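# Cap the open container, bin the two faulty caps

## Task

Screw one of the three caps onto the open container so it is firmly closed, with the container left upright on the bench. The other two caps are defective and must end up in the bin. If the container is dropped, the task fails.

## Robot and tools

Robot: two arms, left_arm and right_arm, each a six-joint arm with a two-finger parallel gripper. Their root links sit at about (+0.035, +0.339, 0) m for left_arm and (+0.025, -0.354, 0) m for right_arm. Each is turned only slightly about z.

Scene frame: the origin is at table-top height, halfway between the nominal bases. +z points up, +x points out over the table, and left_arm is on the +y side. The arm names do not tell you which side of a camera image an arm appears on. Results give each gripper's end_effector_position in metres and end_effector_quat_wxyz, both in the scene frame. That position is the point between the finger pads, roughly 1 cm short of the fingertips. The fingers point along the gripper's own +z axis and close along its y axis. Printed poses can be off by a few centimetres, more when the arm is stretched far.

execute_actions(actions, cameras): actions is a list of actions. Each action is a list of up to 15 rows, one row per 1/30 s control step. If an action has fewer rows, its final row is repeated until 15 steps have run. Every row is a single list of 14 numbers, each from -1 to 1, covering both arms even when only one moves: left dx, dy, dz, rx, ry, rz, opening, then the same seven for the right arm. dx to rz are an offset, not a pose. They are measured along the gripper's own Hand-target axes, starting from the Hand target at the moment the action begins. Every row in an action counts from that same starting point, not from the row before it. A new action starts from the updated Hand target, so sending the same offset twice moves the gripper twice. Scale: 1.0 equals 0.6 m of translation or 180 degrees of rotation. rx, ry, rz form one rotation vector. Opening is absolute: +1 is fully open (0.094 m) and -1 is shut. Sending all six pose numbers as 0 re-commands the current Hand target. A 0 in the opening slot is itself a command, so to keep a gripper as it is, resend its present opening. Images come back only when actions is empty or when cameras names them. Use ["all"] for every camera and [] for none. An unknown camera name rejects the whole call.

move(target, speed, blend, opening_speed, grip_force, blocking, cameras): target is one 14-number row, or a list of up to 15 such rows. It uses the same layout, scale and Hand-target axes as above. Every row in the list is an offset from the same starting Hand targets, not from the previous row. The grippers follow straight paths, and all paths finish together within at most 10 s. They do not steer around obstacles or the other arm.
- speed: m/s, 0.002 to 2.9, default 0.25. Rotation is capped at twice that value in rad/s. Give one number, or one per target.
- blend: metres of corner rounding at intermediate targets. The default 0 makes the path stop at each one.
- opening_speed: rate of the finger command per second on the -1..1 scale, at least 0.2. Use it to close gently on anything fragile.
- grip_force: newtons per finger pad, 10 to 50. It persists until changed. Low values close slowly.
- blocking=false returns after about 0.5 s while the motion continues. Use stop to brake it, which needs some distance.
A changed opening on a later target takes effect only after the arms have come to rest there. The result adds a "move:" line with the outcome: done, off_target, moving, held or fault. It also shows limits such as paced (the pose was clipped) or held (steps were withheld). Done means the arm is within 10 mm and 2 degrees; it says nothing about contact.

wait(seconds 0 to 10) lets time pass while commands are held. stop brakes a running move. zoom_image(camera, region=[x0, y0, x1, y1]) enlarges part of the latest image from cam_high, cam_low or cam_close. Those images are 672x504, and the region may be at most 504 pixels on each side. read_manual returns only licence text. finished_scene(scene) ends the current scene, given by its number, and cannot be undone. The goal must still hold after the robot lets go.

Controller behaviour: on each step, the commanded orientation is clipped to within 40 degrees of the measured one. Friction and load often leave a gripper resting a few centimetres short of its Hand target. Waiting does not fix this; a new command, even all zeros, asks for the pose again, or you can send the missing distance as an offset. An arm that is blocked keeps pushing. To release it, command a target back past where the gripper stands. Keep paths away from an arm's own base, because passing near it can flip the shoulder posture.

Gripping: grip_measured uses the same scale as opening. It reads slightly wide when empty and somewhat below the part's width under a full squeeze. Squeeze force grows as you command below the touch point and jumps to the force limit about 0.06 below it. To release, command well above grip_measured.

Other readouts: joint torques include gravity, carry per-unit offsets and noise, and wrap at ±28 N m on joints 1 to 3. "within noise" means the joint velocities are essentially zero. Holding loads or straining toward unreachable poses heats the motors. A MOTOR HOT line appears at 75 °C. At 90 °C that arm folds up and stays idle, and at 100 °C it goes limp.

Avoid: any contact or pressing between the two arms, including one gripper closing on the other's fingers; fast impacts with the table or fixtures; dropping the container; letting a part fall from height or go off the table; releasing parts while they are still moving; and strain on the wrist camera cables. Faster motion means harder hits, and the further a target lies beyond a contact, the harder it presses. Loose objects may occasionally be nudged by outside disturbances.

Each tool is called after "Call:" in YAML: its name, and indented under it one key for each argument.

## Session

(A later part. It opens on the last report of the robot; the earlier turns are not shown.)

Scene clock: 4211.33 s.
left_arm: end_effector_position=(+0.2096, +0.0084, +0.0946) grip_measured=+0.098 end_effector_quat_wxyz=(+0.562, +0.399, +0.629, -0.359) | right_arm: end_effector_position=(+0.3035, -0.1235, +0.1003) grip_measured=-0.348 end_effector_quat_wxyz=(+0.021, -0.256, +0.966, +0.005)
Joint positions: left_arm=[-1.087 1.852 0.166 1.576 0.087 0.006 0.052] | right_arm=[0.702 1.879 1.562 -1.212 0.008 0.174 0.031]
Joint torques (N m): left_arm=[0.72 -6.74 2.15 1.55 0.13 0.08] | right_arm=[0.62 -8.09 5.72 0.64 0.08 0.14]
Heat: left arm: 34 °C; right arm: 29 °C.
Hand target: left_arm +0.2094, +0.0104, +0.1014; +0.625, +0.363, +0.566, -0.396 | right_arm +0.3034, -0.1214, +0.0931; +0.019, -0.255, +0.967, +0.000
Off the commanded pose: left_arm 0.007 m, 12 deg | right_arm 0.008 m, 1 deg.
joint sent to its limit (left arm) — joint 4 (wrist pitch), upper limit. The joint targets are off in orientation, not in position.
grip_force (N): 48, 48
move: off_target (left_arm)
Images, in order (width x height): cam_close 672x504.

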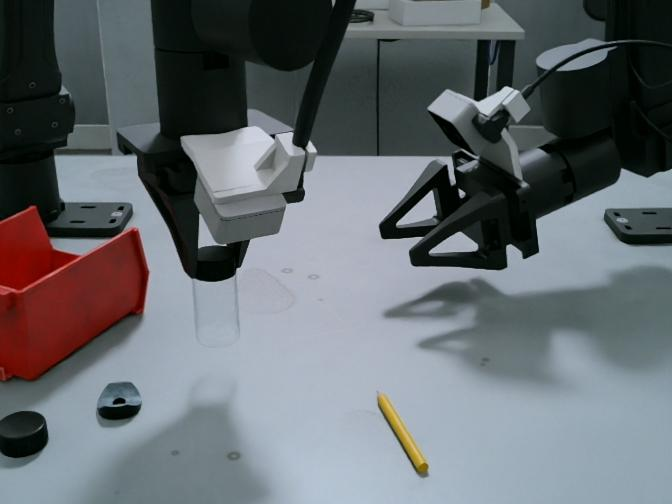

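Call:
move:
  target: [0,0,-0.08,0,0,0,0.1,0.0008,0,0.03,0,0,0,-0.45]
  speed: 0.06
  cameras: ["cam_close"]

Call:
zoom_image:
  camera: "cam_close"
  region: [150, 260, 290, 400]

Scene clock: 4217.97 s.
left_arm: end_effector_position=(+0.1931, +0.0474, +0.0942) grip_measured=+0.098 end_effector_quat_wxyz=(+0.534, +0.435, +0.613, -0.386) | right_arm: end_effector_position=(+0.3044, -0.1227, +0.0841) grip_measured=-0.348 end_effector_quat_wxyz=(+0.023, -0.256, +0.966, +0.006)
Joint positions: left_arm=[-0.93 1.741 0.023 1.577 0.351 0.04 0.052] | right_arm=[0.702 1.885 1.505 -1.143 0.008 0.174 0.031]
Joint torques (N m): left_arm=[0.54 -4.74 1.94 1.48 0.16 0.06] | right_arm=[0.54 -7.8 5.46 0.63 0.08 0.13]
Heat: left arm: 34 °C; right arm: 30 °C.
Hand target: left_arm +0.1892, +0.0537, +0.0969; +0.625, +0.363, +0.566, -0.396 | right_arm +0.3037, -0.1215, +0.0750; +0.019, -0.255, +0.967, +0.000
Off the commanded pose: left_arm 0.008 m, 14 deg | right_arm 0.009 m, 1 deg.
joint sent to its limit (left arm) — joint 3 (elbow), lower limit, where the elbow is as bent as it goes; joint 4 (wrist pitch), upper limit. The joint targets are off in position and orientation.
grip_force (N): 48, 48
move: off_target (left_arm)
Images, in order (width x height): cam_close 672x504.

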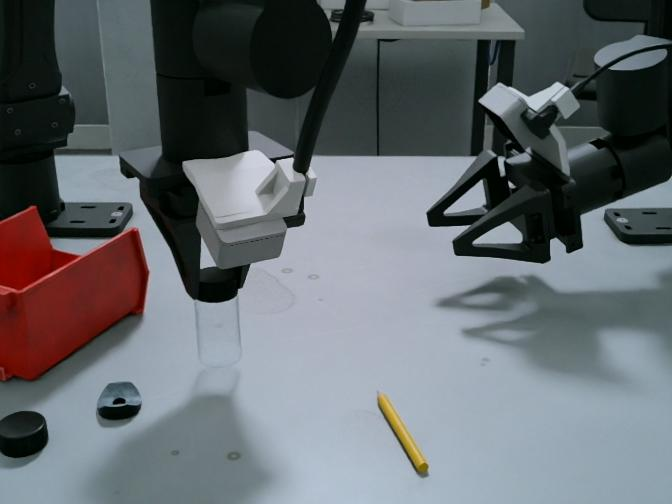

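Scaled by 3.600 from the camera's 672x504 image, which has a finer 960x720 frame.

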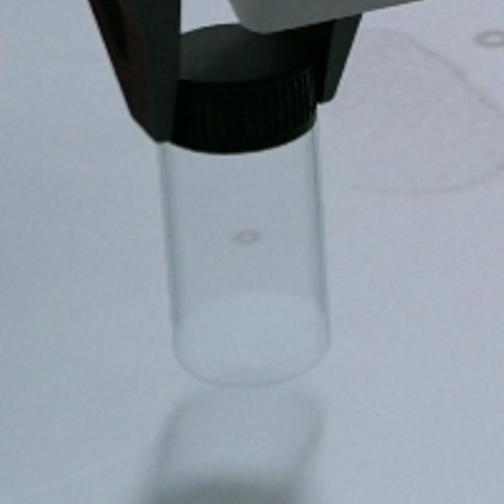

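Call:
move:
  target: [-0.139,0.1181,0.0022,0.1377,-0.0035,-0.0153,0.1,0.0003,0,0.0085,0,0,0,-0.45]
  speed: 0.08

Call:
move:
  target: [0,0,0,0,0,0,0.1,0.0001,0,0.004,0,0,0,-0.45]
  speed: 0.03
  cameras: ["cam_close"]

Call:
zoom_image:
  camera: "cam_close"
  region: [150, 270, 290, 410]

Scene clock: 4230.57 s.
left_arm: end_effector_position=(+0.2482, +0.0894, +0.1800) grip_measured=+0.098 end_effector_quat_wxyz=(+0.519, +0.477, +0.488, -0.514) | right_arm: end_effector_position=(+0.3047, -0.1225, +0.0803) grip_measured=-0.348 end_effector_quat_wxyz=(+0.025, -0.256, +0.966, +0.007)
Joint positions: left_arm=[-0.365 1.664 0.294 1.574 1.223 -0.199 0.052] | right_arm=[0.702 1.885 1.49 -1.124 0.008 0.174 0.031]
Joint torques (N m): left_arm=[0.44 -3.71 5.59 1.09 0.07 -0.09] | right_arm=[0.54 -7.58 5.41 0.64 0.08 0.13]
Heat: left arm: 34 °C; right arm: 30 °C.
Hand target: left_arm +0.2502, +0.0894, +0.1804; +0.526, +0.473, +0.473, -0.525 | right_arm +0.3037, -0.1215, +0.0699; +0.019, -0.255, +0.967, +0.000
Off the commanded pose: left_arm 0.002 m, 2 deg | right_arm 0.010 m, 1 deg.
joint sent to its limit (left arm) — joint 4 (wrist pitch), upper limit. The joint targets still meet the commanded pose.
grip_force (N): 48, 48
move: done

Scene clock: 4231.30 s.
left_arm: end_effector_position=(+0.2481, +0.0894, +0.1799) grip_measured=+0.098 end_effector_quat_wxyz=(+0.519, +0.477, +0.488, -0.515) | right_arm: end_effector_position=(+0.3044, -0.1227, +0.0766) grip_measured=-0.348 end_effector_quat_wxyz=(+0.023, -0.256, +0.966, +0.006)
Joint positions: left_arm=[-0.365 1.664 0.294 1.574 1.224 -0.199 0.052] | right_arm=[0.702 1.89 1.482 -1.115 0.008 0.174 0.031]
Joint torques (N m): left_arm=[0.39 -3.74 5.46 1.12 0.06 -0.07] | right_arm=[0.53 -7.87 5.44 0.66 0.08 0.12]
Heat: left arm: 34 °C; right arm: 30 °C.
Hand target: left_arm +0.2502, +0.0894, +0.1804; +0.526, +0.473, +0.473, -0.525 | right_arm +0.3037, -0.1216, +0.0676; +0.019, -0.255, +0.967, +0.000
Off the commanded pose: left_arm 0.002 m, 2 deg | right_arm 0.009 m, 1 deg.
joint sent to its limit (left arm) — joint 4 (wrist pitch), upper limit. The joint targets still meet the commanded pose.
grip_force (N): 48, 48
move: done
Images, in order (width x height): cam_close 672x504.

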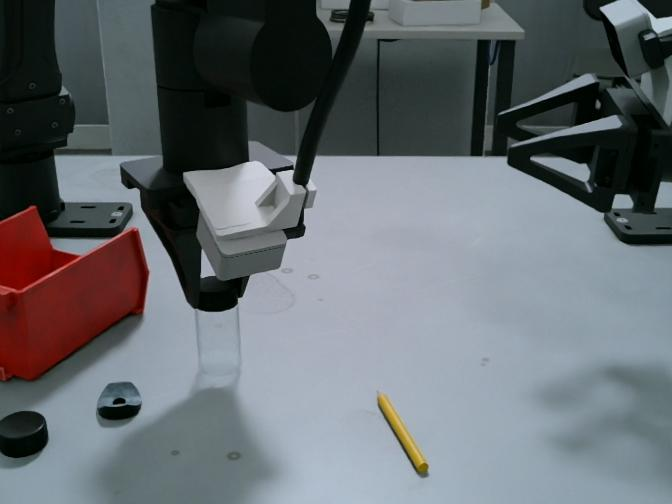

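Scaled by 3.600 from the camera's 672x504 image, which has a finer 960x720 frame.

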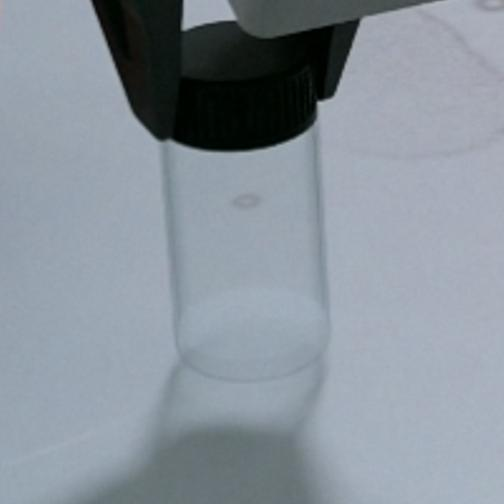

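Call:
move:
  target: [0,0,0,0,0,0,0.1,0.0001,0,0.004,0,0,0,-0.45]
  speed: 0.03
  cameras: ["cam_close"]

Call:
zoom_image:
  camera: "cam_close"
  region: [150, 270, 290, 410]

Scene clock: 4234.27 s.
left_arm: end_effector_position=(+0.2481, +0.0894, +0.1799) grip_measured=+0.098 end_effector_quat_wxyz=(+0.519, +0.477, +0.488, -0.515) | right_arm: end_effector_position=(+0.3051, -0.1221, +0.0757) grip_measured=-0.348 end_effector_quat_wxyz=(+0.025, -0.256, +0.966, +0.007)
Joint positions: left_arm=[-0.365 1.664 0.294 1.574 1.224 -0.199 0.052] | right_arm=[0.702 1.89 1.477 -1.107 0.008 0.174 0.031]
Joint torques (N m): left_arm=[0.42 -3.54 5.53 1.1 0.11 -0.09] | right_arm=[0.5 -7.71 5.23 0.65 0.08 0.14]
Heat: left arm: 34 °C; right arm: 30 °C.
Hand target: left_arm +0.2502, +0.0894, +0.1804; +0.526, +0.473, +0.473, -0.525 | right_arm +0.3037, -0.1215, +0.0652; +0.019, -0.255, +0.967, +0.000
Off the commanded pose: left_arm 0.002 m, 2 deg | right_arm 0.011 m, 1 deg.
joint sent to its limit (left arm) — joint 4 (wrist pitch), upper limit. The joint targets still meet the commanded pose.
grip_force (N): 48, 48
move: off_target (right_arm)
Images, in order (width x height): cam_close 672x504.

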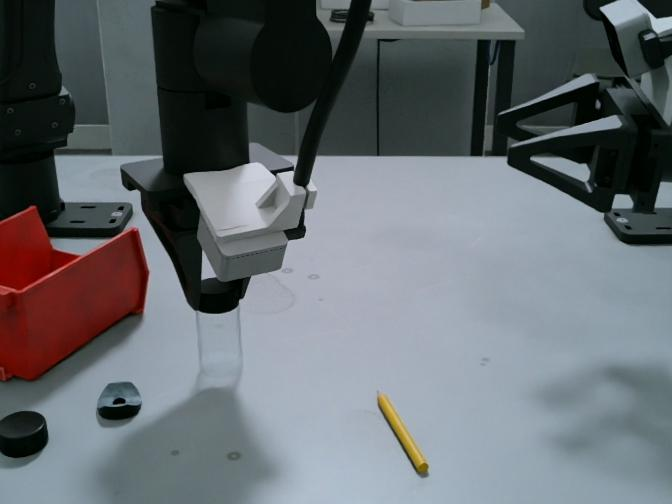

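Scaled by 3.600 from the camera's 672x504 image, which has a finer 960x720 frame.

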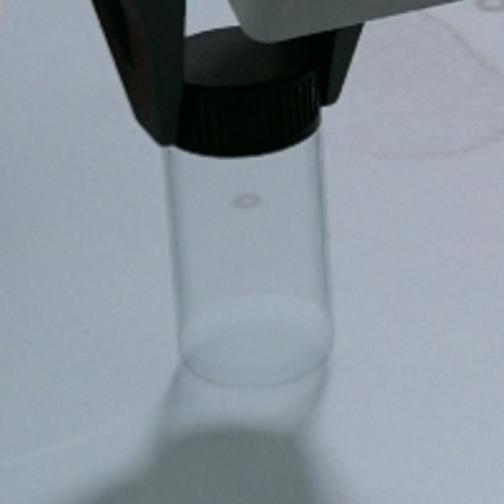

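Call:
move:
  target: [0,0,0,0,0,0,0.1,0.0001,0,0.004,0,0,0,-0.45]
  speed: 0.03

Call:
move:
  target: [0,0,0,0,0,0,0.1,0.0001,0,0.004,0,0,0,-0.45]
  speed: 0.03
  cameras: ["cam_close"]

Call:
zoom_image:
  camera: "cam_close"
  region: [150, 270, 290, 410]

Scene clock: 4240.33 s.
left_arm: end_effector_position=(+0.2481, +0.0894, +0.1799) grip_measured=+0.098 end_effector_quat_wxyz=(+0.519, +0.477, +0.488, -0.515) | right_arm: end_effector_position=(+0.3052, -0.1220, +0.0753) grip_measured=-0.348 end_effector_quat_wxyz=(+0.025, -0.256, +0.966, +0.007)
Joint positions: left_arm=[-0.365 1.664 0.294 1.574 1.224 -0.199 0.052] | right_arm=[0.702 1.89 1.476 -1.104 0.008 0.174 0.031]
Joint torques (N m): left_arm=[0.5 -3.66 5.59 1.07 0.06 -0.08] | right_arm=[0.54 -7.61 4.74 0.73 0.08 0.12]
Heat: left arm: 33 °C; right arm: 30 °C.
Hand target: left_arm +0.2502, +0.0894, +0.1804; +0.526, +0.473, +0.473, -0.525 | right_arm +0.3038, -0.1215, +0.0628; +0.019, -0.255, +0.967, +0.000
Off the commanded pose: left_arm 0.002 m, 2 deg | right_arm 0.013 m, 1 deg.
joint sent to its limit (left arm) — joint 4 (wrist pitch), upper limit. The joint targets still meet the commanded pose.
grip_force (N): 48, 48
move: off_target (right_arm)

Scene clock: 4241.03 s.
left_arm: end_effector_position=(+0.2481, +0.0894, +0.1799) grip_measured=+0.098 end_effector_quat_wxyz=(+0.519, +0.477, +0.488, -0.515) | right_arm: end_effector_position=(+0.3054, -0.1219, +0.0750) grip_measured=-0.348 end_effector_quat_wxyz=(+0.026, -0.256, +0.966, +0.007)
Joint positions: left_arm=[-0.365 1.664 0.294 1.574 1.224 -0.199 0.052] | right_arm=[0.702 1.89 1.475 -1.102 0.008 0.174 0.031]
Joint torques (N m): left_arm=[0.4 -3.74 5.49 1.13 0.07 -0.08] | right_arm=[0.53 -7.49 4.31 0.79 0.08 0.13]
Heat: left arm: 33 °C; right arm: 30 °C.
Hand target: left_arm +0.2502, +0.0894, +0.1804; +0.526, +0.473, +0.473, -0.525 | right_arm +0.3039, -0.1215, +0.0604; +0.019, -0.255, +0.967, +0.000
Off the commanded pose: left_arm 0.002 m, 2 deg | right_arm 0.015 m, 1 deg.
joint sent to its limit (left arm) — joint 4 (wrist pitch), upper limit. The joint targets still meet the commanded pose.
grip_force (N): 48, 48
move: off_target (right_arm)
Images, in order (width x height): cam_close 672x504.

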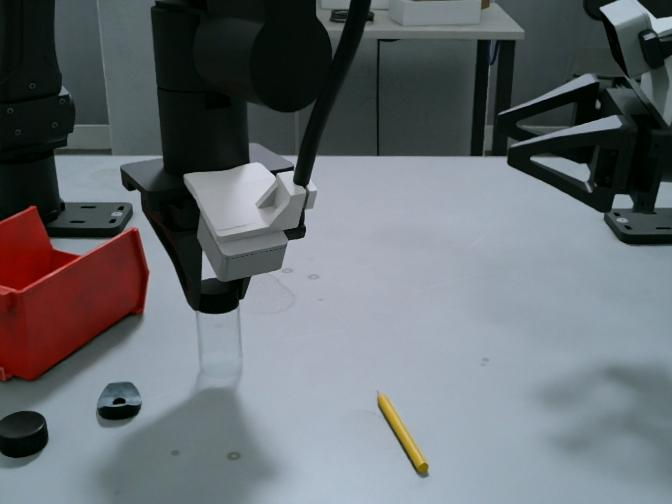

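Scaled by 3.600 from the camera's 672x504 image, which has a finer 960x720 frame.

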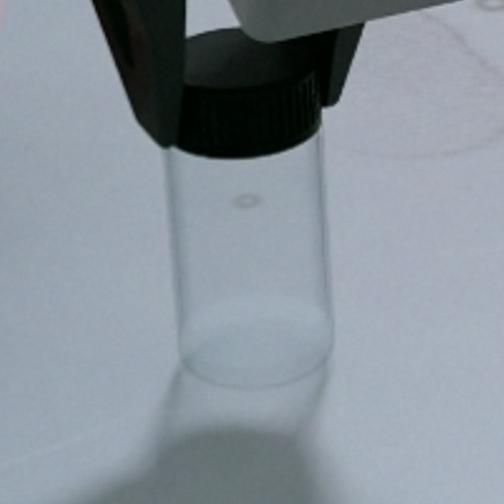

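Call:
move:
  target: [0,0,0,0,0,0,0.1,-0.0002,0,-0.0115,0,0,0,-0.45]
  speed: 0.03

Call:
move:
  target: [0,0,0,0,0,0,0.1,0,0,0,0,0,0,-0.1]
  opening_speed: 0.5
  cameras: ["cam_close"]

Call:
zoom_image:
  camera: "cam_close"
  region: [150, 260, 290, 400]

Scene clock: 4246.03 s.
left_arm: end_effector_position=(+0.2481, +0.0894, +0.1799) grip_measured=+0.098 end_effector_quat_wxyz=(+0.519, +0.477, +0.488, -0.515) | right_arm: end_effector_position=(+0.3054, -0.1219, +0.0750) grip_measured=-0.348 end_effector_quat_wxyz=(+0.026, -0.256, +0.966, +0.007)
Joint positions: left_arm=[-0.365 1.664 0.294 1.574 1.224 -0.199 0.052] | right_arm=[0.702 1.89 1.475 -1.102 0.008 0.174 0.031]
Joint torques (N m): left_arm=[0.43 -3.54 5.46 1.13 0.06 -0.06] | right_arm=[0.54 -7.83 5.97 0.53 0.09 0.13]
Heat: left arm: 33 °C; right arm: 30 °C.
Hand target: left_arm +0.2502, +0.0894, +0.1804; +0.526, +0.473, +0.473, -0.525 | right_arm +0.3038, -0.1215, +0.0673; +0.019, -0.255, +0.967, +0.000
Off the commanded pose: left_arm 0.002 m, 2 deg | right_arm 0.008 m, 1 deg.
joint sent to its limit (left arm) — joint 4 (wrist pitch), upper limit. The joint targets still meet the commanded pose.
grip_force (N): 48, 48
move: done

Scene clock: 4246.93 s.
left_arm: end_effector_position=(+0.2481, +0.0894, +0.1799) grip_measured=+0.098 end_effector_quat_wxyz=(+0.519, +0.477, +0.488, -0.515) | right_arm: end_effector_position=(+0.3054, -0.1219, +0.0745) grip_measured=-0.102 end_effector_quat_wxyz=(+0.025, -0.256, +0.966, +0.007)
Joint positions: left_arm=[-0.365 1.664 0.294 1.574 1.224 -0.199 0.052] | right_arm=[0.702 1.892 1.475 -1.102 0.008 0.174 0.042]
Joint torques (N m): left_arm=[0.43 -3.47 5.5 1.1 0.05 -0.11] | right_arm=[0.51 -7.95 5.96 0.53 0.08 0.12]
Heat: left arm: 33 °C; right arm: 30 °C.
Hand target: left_arm +0.2502, +0.0894, +0.1804; +0.526, +0.473, +0.473, -0.525 | right_arm +0.3037, -0.1215, +0.0673; +0.019, -0.255, +0.967, +0.000
Off the commanded pose: left_arm 0.002 m, 2 deg | right_arm 0.007 m, 1 deg.
joint sent to its limit (left arm) — joint 4 (wrist pitch), upper limit. The joint targets still meet the commanded pose.
grip_force (N): 48, 48
move: done
Images, in order (width x height): cam_close 672x504.

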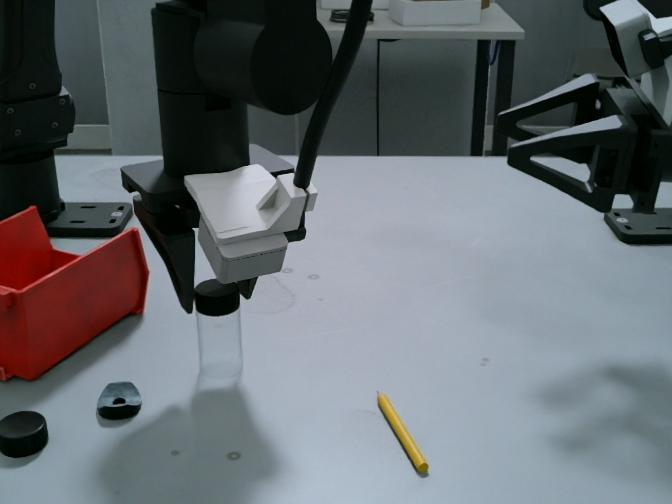

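Scaled by 3.600 from the camera's 672x504 image, which has a finer 960x720 frame.

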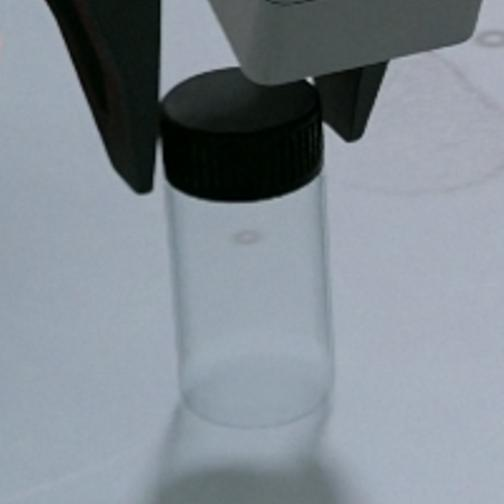

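Call:
move:
  target:
    - [0,0,0,0,0,0,0.1,0,0,0,0,0,0,0.1]
    - [0,0,0,0,0,0,0.1,-0.0055,-0.0015,-0.1499,0,0,0,0.1]
    - [0,0,0,0,0,0,0.1,-0.0388,-0.2475,-0.0507,0,0,0.164,0.1]
  speed: [0.05,0.08,0.15]
  blend: [0,0.015,0]
  cameras: ["cam_close"]

Scene clock: 4261.10 s.
left_arm: end_effector_position=(+0.2481, +0.0894, +0.1799) grip_measured=+0.098 end_effector_quat_wxyz=(+0.519, +0.477, +0.488, -0.515) | right_arm: end_effector_position=(+0.3924, -0.2410, +0.1061) grip_measured=+0.098 end_effector_quat_wxyz=(+0.020, -0.007, +1.000, +0.002)
Joint positions: left_arm=[-0.365 1.664 0.294 1.574 1.224 -0.199 0.052] | right_arm=[0.309 1.972 1.711 -1.271 0.007 0.285 0.052]
Joint torques (N m): left_arm=[0.46 -3.75 5.55 1.11 0.07 -0.05] | right_arm=[-0.18 -8.64 6.52 0.64 -0.07 0.13]
Heat: left arm: 32 °C; right arm: 30 °C.
Hand target: left_arm +0.2502, +0.0894, +0.1804; +0.526, +0.473, +0.473, -0.525 | right_arm +0.3961, -0.2396, +0.0999; +0.019, +0.000, +1.000, +0.005
Off the commanded pose: left_arm 0.002 m, 2 deg | right_arm 0.007 m, 1 deg.
joint sent to its limit (left arm) — joint 4 (wrist pitch), upper limit. The joint targets still meet the commanded pose.
grip_force (N): 48, 48
move: done
Images, in order (width x height): cam_close 672x504.

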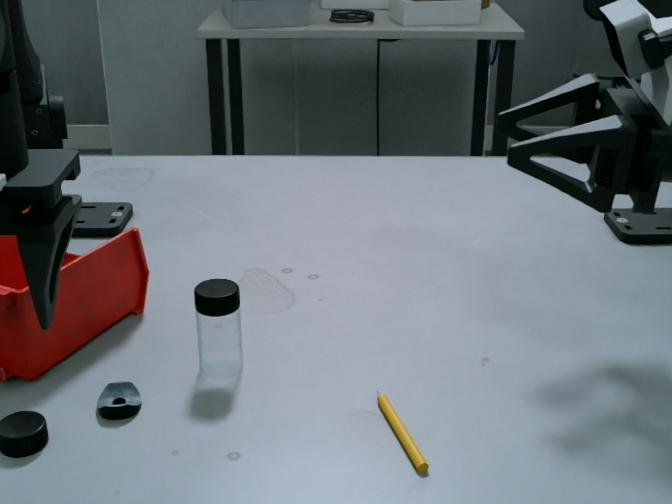

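Call:
move:
  target: [0,0,0,0,0,0,0.1,-0.008,0.0048,0.0997,0,0,0,0.1]
  speed: 0.1
  cameras: ["cam_close"]

Call:
zoom_image:
  camera: "cam_close"
  region: [0, 370, 110, 480]

Scene clock: 4270.10 s.
left_arm: end_effector_position=(+0.2481, +0.0894, +0.1799) grip_measured=+0.098 end_effector_quat_wxyz=(+0.519, +0.477, +0.488, -0.515) | right_arm: end_effector_position=(+0.4033, -0.2376, +0.0487) grip_measured=+0.098 end_effector_quat_wxyz=(+0.023, -0.005, +1.000, +0.003)
Joint positions: left_arm=[-0.365 1.664 0.294 1.574 1.224 -0.199 0.052] | right_arm=[0.309 2.037 1.575 -1.063 0.007 0.289 0.052]
Joint torques (N m): left_arm=[0.38 -3.62 5.48 1.08 0.12 -0.05] | right_arm=[0.02 -9.18 5.57 0.62 -0.08 0.15]
Heat: left arm: 32 °C; right arm: 29 °C.
Hand target: left_arm +0.2502, +0.0894, +0.1804; +0.526, +0.473, +0.473, -0.525 | right_arm +0.4031, -0.2360, +0.0403; +0.019, -0.001, +1.000, +0.005
Off the commanded pose: left_arm 0.002 m, 2 deg | right_arm 0.009 m, 1 deg.
joint sent to its limit (left arm) — joint 4 (wrist pitch), upper limit. The joint targets still meet the commanded pose.
grip_force (N): 48, 48
move: done
Images, in order (width x height): cam_close 672x504.

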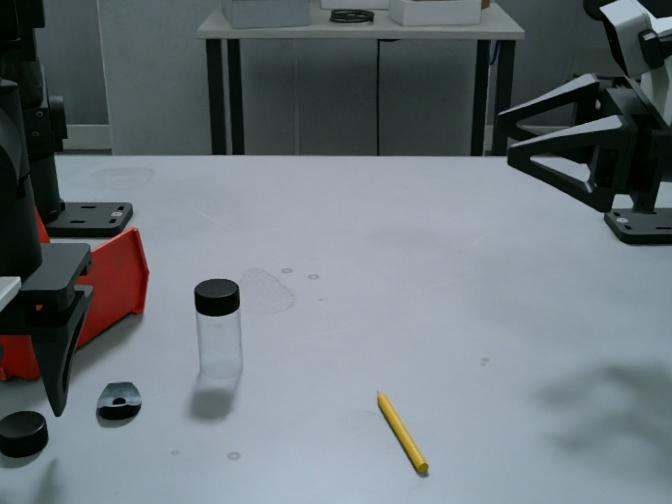

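Scaled by 4.582 from the camera's 672x504 image, which has a finer 960x720 frame.

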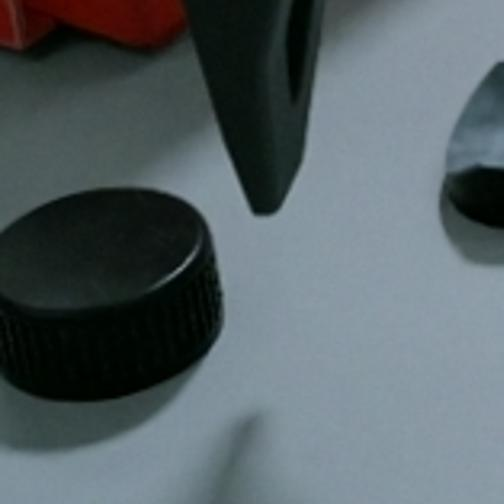

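Call:
move:
  target: [0,0,0,0,0,0,0.1,0.0067,0,0.0415,0,0,0,0.1]
  speed: 0.08
  cameras: ["cam_close"]

Call:
zoom_image:
  camera: "cam_close"
  region: [0, 370, 110, 480]

Scene clock: 4274.67 s.
left_arm: end_effector_position=(+0.2481, +0.0894, +0.1799) grip_measured=+0.098 end_effector_quat_wxyz=(+0.519, +0.477, +0.488, -0.515) | right_arm: end_effector_position=(+0.4014, -0.2382, +0.0248) grip_measured=+0.098 end_effector_quat_wxyz=(+0.025, -0.004, +1.000, +0.004)
Joint positions: left_arm=[-0.365 1.664 0.294 1.574 1.224 -0.199 0.052] | right_arm=[0.309 2.052 1.499 -0.969 0.007 0.292 0.052]
Joint torques (N m): left_arm=[0.47 -3.69 5.53 1.07 0.07 -0.06] | right_arm=[0.29 -8.99 5.35 0.65 -0.08 0.14]
Heat: left arm: 32 °C; right arm: 30 °C.
Hand target: left_arm +0.2502, +0.0894, +0.1804; +0.526, +0.473, +0.473, -0.525 | right_arm +0.3999, -0.2358, +0.0153; +0.018, -0.001, +1.000, +0.005
Off the commanded pose: left_arm 0.002 m, 2 deg | right_arm 0.010 m, 1 deg.
joint sent to its limit (left arm) — joint 4 (wrist pitch), upper limit. The joint targets still meet the commanded pose.
grip_force (N): 48, 48
move: done
Images, in order (width x height): cam_close 672x504.

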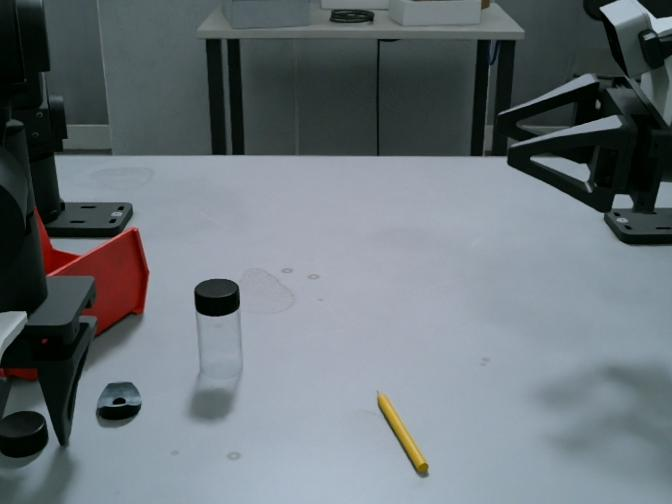

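Scaled by 4.582 from the camera's 672x504 image, which has a finer 960x720 frame.

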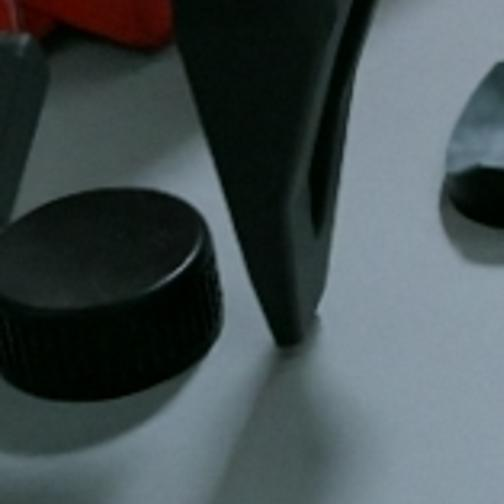

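Call:
move:
  target: [0,0,0,0,0,0,0.1,0,0,0,0,0,0,-0.45]
  opening_speed: 0.5
  grip_force: [48, 30]
  cameras: ["cam_close"]

Scene clock: 4278.40 s.
left_arm: end_effector_position=(+0.2481, +0.0894, +0.1799) grip_measured=+0.098 end_effector_quat_wxyz=(+0.519, +0.477, +0.488, -0.515) | right_arm: end_effector_position=(+0.4016, -0.2381, +0.0248) grip_measured=-0.334 end_effector_quat_wxyz=(+0.025, -0.003, +1.000, +0.004)
Joint positions: left_arm=[-0.365 1.664 0.294 1.574 1.224 -0.199 0.052] | right_arm=[0.309 2.052 1.499 -0.968 0.007 0.292 0.031]
Joint torques (N m): left_arm=[0.44 -3.63 5.5 1.12 0.05 -0.09] | right_arm=[0.24 -8.99 5.34 0.65 -0.07 0.12]
Heat: left arm: 32 °C; right arm: 29 °C.
Hand target: left_arm +0.2502, +0.0894, +0.1804; +0.526, +0.473, +0.473, -0.525 | right_arm +0.4000, -0.2358, +0.0153; +0.019, +0.000, +1.000, +0.005
Off the commanded pose: left_arm 0.002 m, 2 deg | right_arm 0.010 m, 1 deg.
joint sent to its limit (left arm) — joint 4 (wrist pitch), upper limit. The joint targets still meet the commanded pose.
grip_force (N): 48, 30
move: done
Images, in order (width x height): cam_close 672x504.

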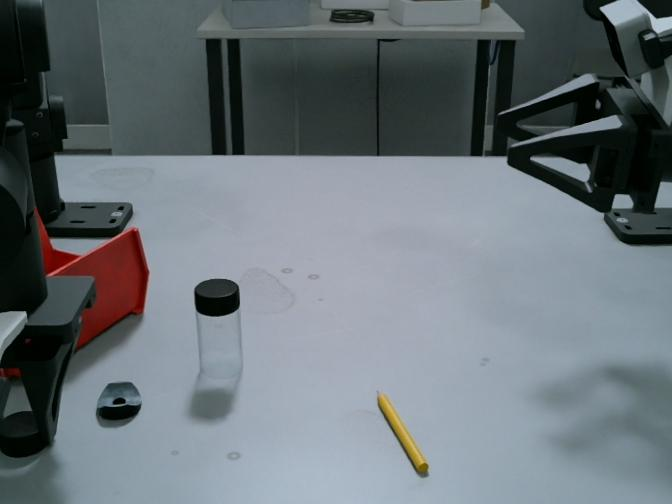

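Call:
move:
  target:
    - [0,0,0,0,0,0,0.1,-0.0086,0.0022,-0.225,0,0,0,-0.45]
    - [0,0,0,0,0,0,0.1,0.2348,-0.0431,-0.2342,0,0,0.217,-0.45]
  speed: 0.12
  blend: 0.015
  cameras: ["cam_close", "cam_high"]

Call:
zoom_image:
  camera: "cam_high"
  region: [290, 90, 430, 210]

Scene clock: 4290.43 s.
left_arm: end_effector_position=(+0.2481, +0.0894, +0.1799) grip_measured=+0.098 end_effector_quat_wxyz=(+0.519, +0.477, +0.488, -0.515) | right_arm: end_effector_position=(+0.2575, -0.2647, +0.1495) grip_measured=-0.335 end_effector_quat_wxyz=(+0.012, +0.333, +0.943, +0.008)
Joint positions: left_arm=[-0.365 1.664 0.294 1.574 1.224 -0.199 0.052] | right_arm=[0.376 1.461 1.296 -1.378 0.004 1.045 0.031]
Joint torques (N m): left_arm=[0.34 -3.54 5.49 1.09 0.08 -0.07] | right_arm=[0.7 -6.5 5.31 0.47 -0.02 0.14]
Heat: left arm: 31 °C; right arm: 29 °C.
Hand target: left_arm +0.2502, +0.0894, +0.1804; +0.526, +0.473, +0.473, -0.525 | right_arm +0.2540, -0.2633, +0.1502; +0.016, +0.334, +0.942, +0.011
Off the commanded pose: left_arm 0.002 m, 2 deg | right_arm 0.004 m, 1 deg.
joint sent to its limit (left arm) — joint 4 (wrist pitch), upper limit. The joint targets still meet the commanded pose.
grip_force (N): 48, 30
move: done
Images, in order (width x height): cam_high 672x504, cam_close 672x504.

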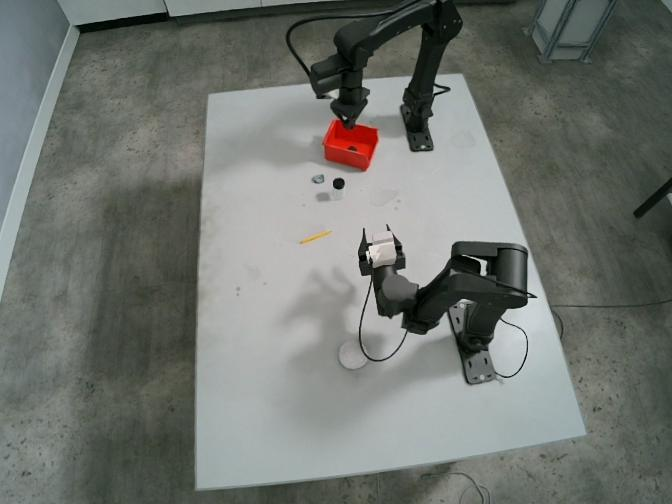

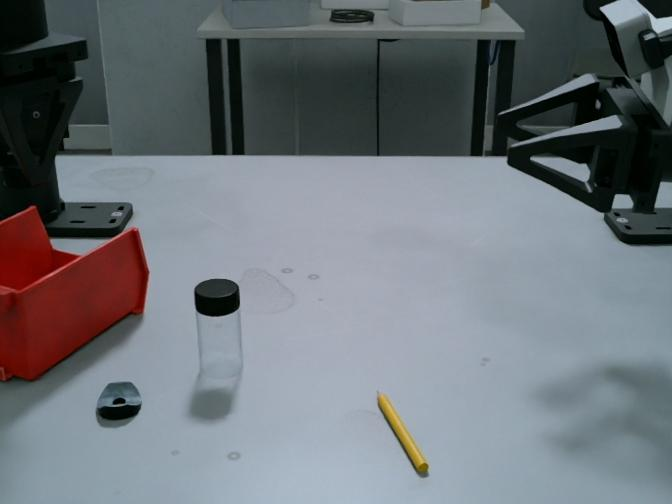

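Scaled by 3.600 from the camera's 672x504 image, which has a finer 960x720 frame.

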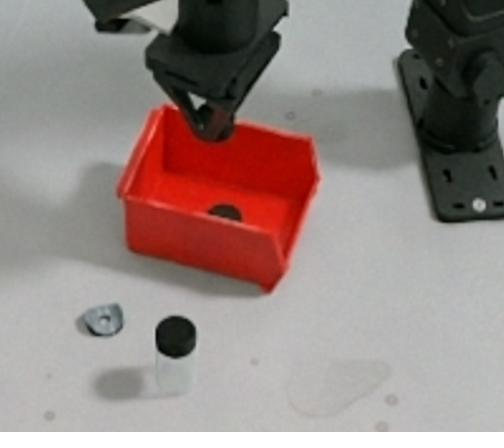

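Call:
move:
  target: [0,0,0,0,0,0,0.1,0.0065,-0.0052,0.105,0,0,0,-0.45]
  speed: 0.15
  cameras: ["cam_high","cam_close"]

Scene clock: 4310.30 s.
left_arm: end_effector_position=(+0.2481, +0.0894, +0.1799) grip_measured=+0.098 end_effector_quat_wxyz=(+0.519, +0.477, +0.488, -0.515) | right_arm: end_effector_position=(+0.2522, -0.2648, +0.0883) grip_measured=-0.335 end_effector_quat_wxyz=(+0.012, +0.333, +0.943, +0.008)
Joint positions: left_arm=[-0.365 1.664 0.294 1.574 1.224 -0.199 0.052] | right_arm=[0.383 1.452 1.045 -1.135 0.004 1.052 0.031]
Joint torques (N m): left_arm=[0.42 -3.51 5.52 1.1 0.07 -0.07] | right_arm=[0.68 -5.46 5.48 0.55 -0.01 0.13]
Heat: left arm: 31 °C; right arm: 28 °C.
Hand target: left_arm +0.2502, +0.0894, +0.1804; +0.526, +0.473, +0.473, -0.525 | right_arm +0.2514, -0.2625, +0.0871; +0.016, +0.334, +0.942, +0.011
Off the commanded pose: left_arm 0.002 m, 2 deg | right_arm 0.003 m, 1 deg.
joint sent to its limit (left arm) — joint 4 (wrist pitch), upper limit. The joint targets still meet the commanded pose.
grip_force (N): 48, 30
move: done
Images, in order (width x height): cam_high 672x504, cam_close 672x504.

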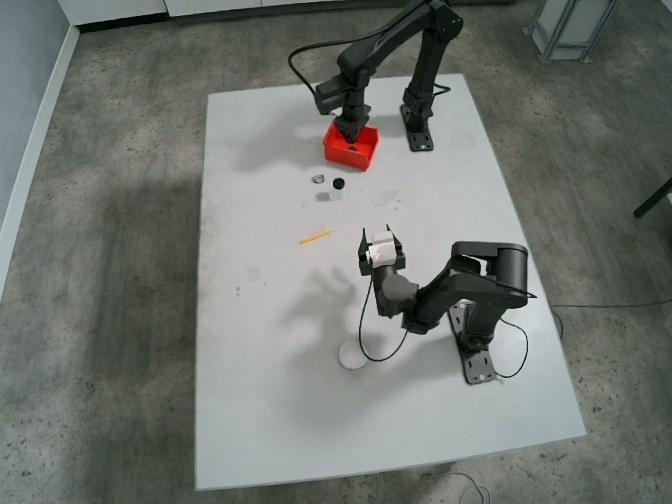

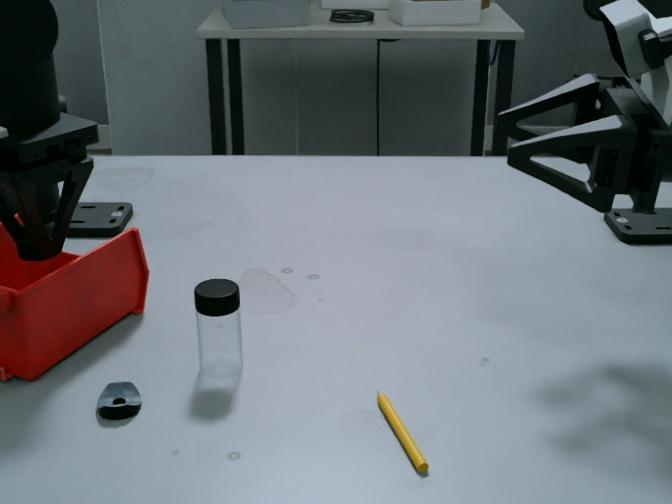

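Call:
zoom_image:
  camera: "cam_high"
  region: [290, 90, 430, 210]

Call:
move:
  target: [0,0,0,0,0,0,0.1,0,0,0.055,0,0,0,-0.45]
  speed: 0.1
  cameras: ["cam_high"]

Scaled by 3.600 from the camera's 672x504 image, which has a finer 960x720 frame.

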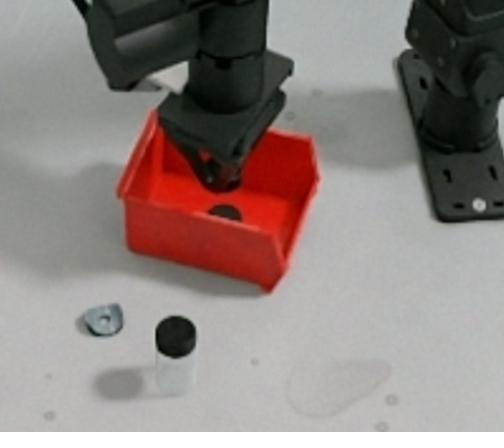

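Scene clock: 4312.87 s.
left_arm: end_effector_position=(+0.2481, +0.0894, +0.1799) grip_measured=+0.098 end_effector_quat_wxyz=(+0.519, +0.477, +0.488, -0.515) | right_arm: end_effector_position=(+0.2542, -0.2640, +0.0588) grip_measured=-0.335 end_effector_quat_wxyz=(+0.018, +0.333, +0.943, +0.013)
Joint positions: left_arm=[-0.365 1.664 0.294 1.574 1.224 -0.199 0.052] | right_arm=[0.383 1.472 0.942 -0.996 0.004 1.052 0.031]
Joint torques (N m): left_arm=[0.53 -3.81 5.53 1.12 0.05 -0.07] | right_arm=[0.66 -4.34 5.35 0.58 -0.02 0.13]
Heat: left arm: 31 °C; right arm: 28 °C.
Hand target: left_arm +0.2502, +0.0894, +0.1804; +0.526, +0.473, +0.473, -0.525 | right_arm +0.2527, -0.2622, +0.0541; +0.016, +0.334, +0.942, +0.011
Off the commanded pose: left_arm 0.002 m, 2 deg | right_arm 0.005 m, 0 deg.
joint sent to its limit (left arm) — joint 4 (wrist pitch), upper limit. The joint targets still meet the commanded pose.
grip_force (N): 48, 30
move: done
Images, in order (width x height): cam_high 672x504.

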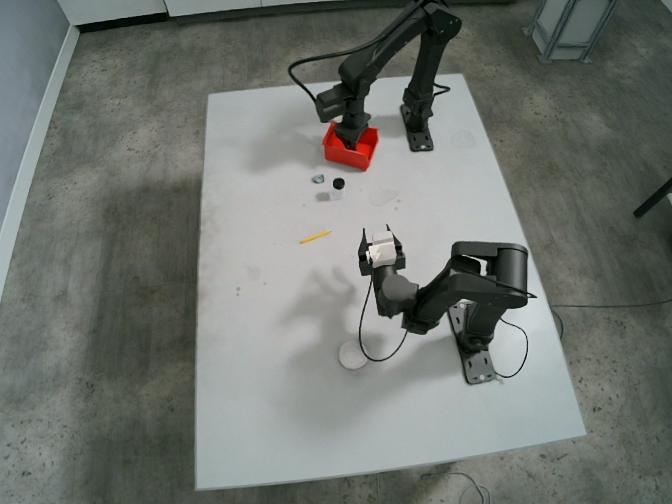

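Call:
move:
  target:
    - [0,0,0,0,0,0,0.1,0,0,0.015,0,0,0,-0.45]
    - [0,0,0,0,0,0,0.1,0,0,0.015,0,0,0,-0.1]
  speed: 0.08
  opening_speed: 0.6
  cameras: ["cam_high"]

Call:
zoom_image:
  camera: "cam_high"
  region: [290, 90, 430, 210]

Scene clock: 4317.53 s.
left_arm: end_effector_position=(+0.2481, +0.0894, +0.1799) grip_measured=+0.098 end_effector_quat_wxyz=(+0.519, +0.477, +0.488, -0.515) | right_arm: end_effector_position=(+0.2552, -0.2636, +0.0505) grip_measured=-0.102 end_effector_quat_wxyz=(+0.019, +0.333, +0.943, +0.014)
Joint positions: left_arm=[-0.365 1.664 0.294 1.574 1.224 -0.199 0.052] | right_arm=[0.383 1.484 0.917 -0.957 0.004 1.052 0.042]
Joint torques (N m): left_arm=[0.54 -3.6 5.59 1.1 0.07 -0.07] | right_arm=[0.61 -4.29 5.16 0.61 -0.01 0.15]
Heat: left arm: 31 °C; right arm: 28 °C.
Hand target: left_arm +0.2502, +0.0894, +0.1804; +0.526, +0.473, +0.473, -0.525 | right_arm +0.2529, -0.2621, +0.0451; +0.016, +0.334, +0.942, +0.011
Off the commanded pose: left_arm 0.002 m, 2 deg | right_arm 0.006 m, 1 deg.
joint sent to its limit (left arm) — joint 4 (wrist pitch), upper limit. The joint targets still meet the commanded pose.
grip_force (N): 48, 30
move: done
Images, in order (width x height): cam_high 672x504.

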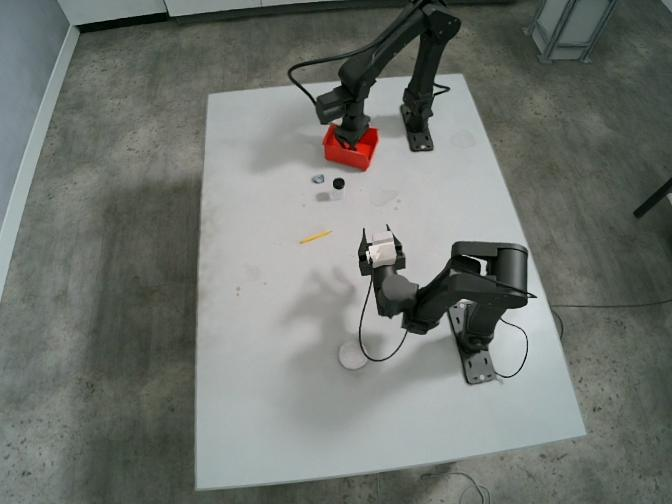

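Scaled by 3.600 from the camera's 672x504 image, which has a finer 960x720 frame.

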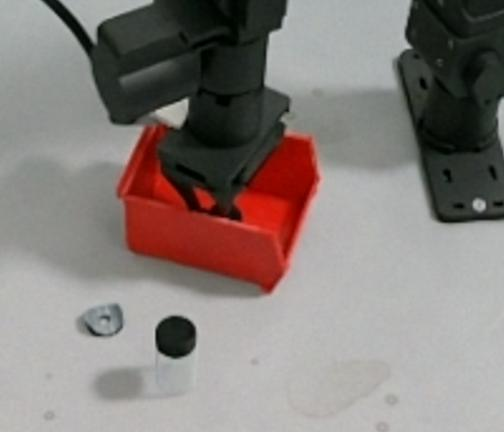

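Call:
move:
  target:
    - [0,0,0,0,0,0,0.1,0,0,-0.05,0,0,0,-0.1]
    - [0,0,0,0,0,0,0.1,0,0,-0.18,0,0,0,-0.1]
  speed: [0.06, 0.2]
  blend: [0.02, 0]
  cameras: ["cam_high","cam_close"]

Call:
zoom_image:
  camera: "cam_high"
  region: [290, 90, 430, 210]

Scene clock: 4321.97 s.
left_arm: end_effector_position=(+0.2481, +0.0894, +0.1799) grip_measured=+0.098 end_effector_quat_wxyz=(+0.519, +0.477, +0.488, -0.515) | right_arm: end_effector_position=(+0.2500, -0.2657, +0.1467) grip_measured=-0.102 end_effector_quat_wxyz=(+0.012, +0.334, +0.943, +0.007)
Joint positions: left_arm=[-0.365 1.664 0.294 1.574 1.224 -0.199 0.052] | right_arm=[0.383 1.433 1.261 -1.371 0.004 1.053 0.042]
Joint torques (N m): left_arm=[0.47 -3.56 5.6 1.12 0.07 -0.05] | right_arm=[0.73 -5.42 7.98 0.29 -0.01 0.13]
Heat: left arm: 31 °C; right arm: 27 °C.
Hand target: left_arm +0.2502, +0.0894, +0.1804; +0.526, +0.473, +0.473, -0.525 | right_arm +0.2489, -0.2632, +0.1530; +0.016, +0.334, +0.942, +0.011
Off the commanded pose: left_arm 0.002 m, 2 deg | right_arm 0.007 m, 1 deg.
joint sent to its limit (left arm) — joint 4 (wrist pitch), upper limit. The joint targets still meet the commanded pose.
grip_force (N): 48, 30
move: done; blend cut to 0.0149 m at target 1
Images, in order (width x height): cam_high 672x504, cam_close 672x504.

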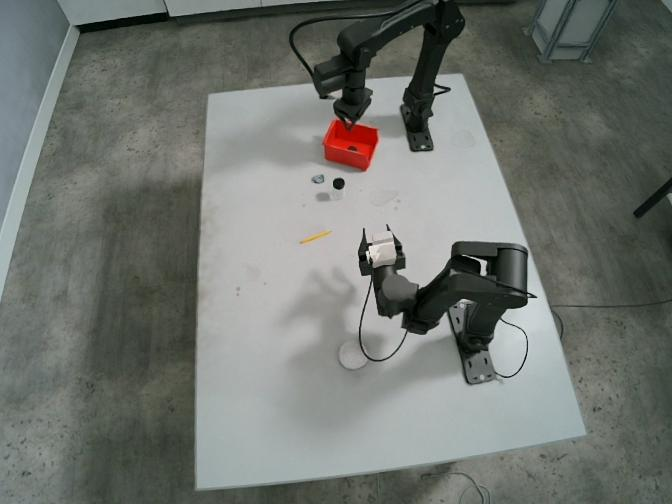

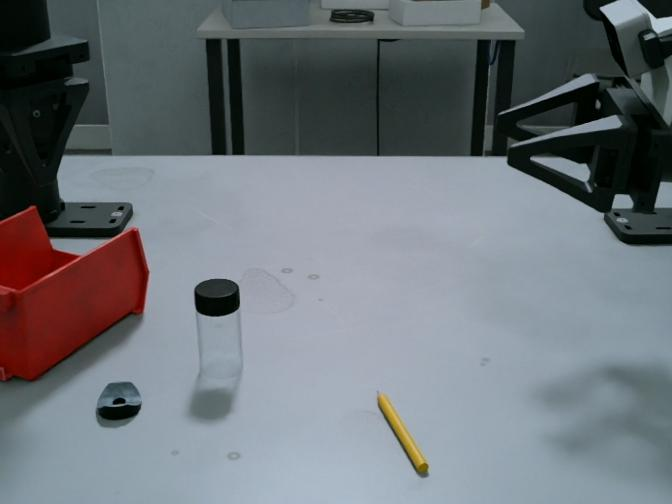

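Scaled by 3.600 from the camera's 672x504 image, which has a finer 960x720 frame.

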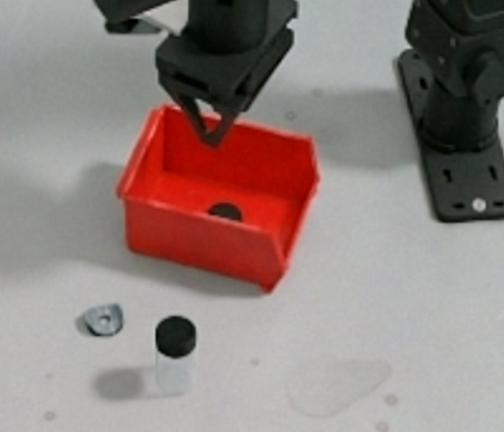

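Call:
zoom_image:
  camera: "cam_high"
  region: [320, 110, 385, 175]

Call:
zoom_image:
  camera: "cam_close"
  region: [0, 100, 260, 400]

Call:
zoom_image:
  camera: "cam_high"
  region: [320, 80, 385, 145]

Scaled by 7.754 from the camera's 672x504 image, which has a finer 960x720 frame.

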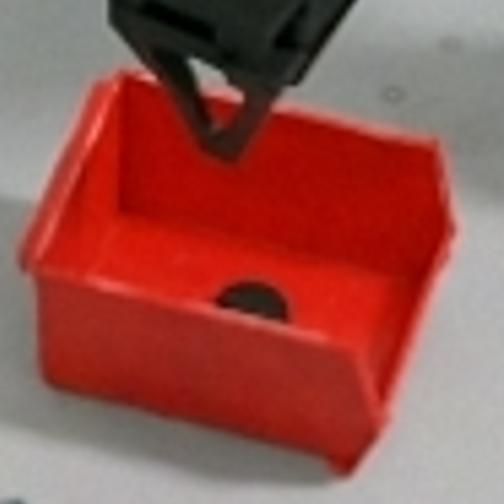

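Scaled by 1.680 from the camera's 672x504 image, which has a finer 960x720 frame.

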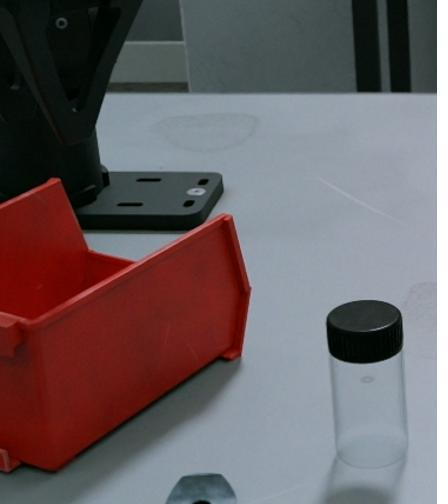

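Scaled by 7.754 from the camera's 672x504 image, which has a finer 960x720 frame.

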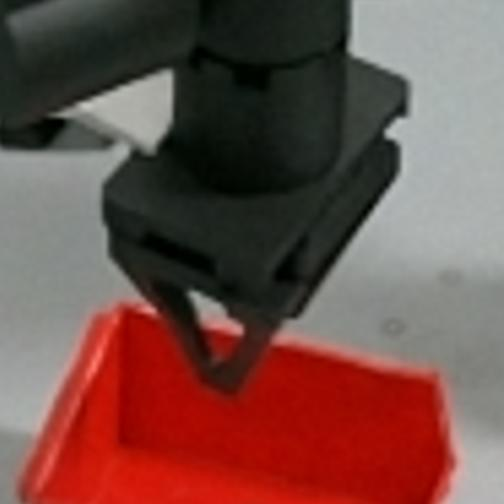

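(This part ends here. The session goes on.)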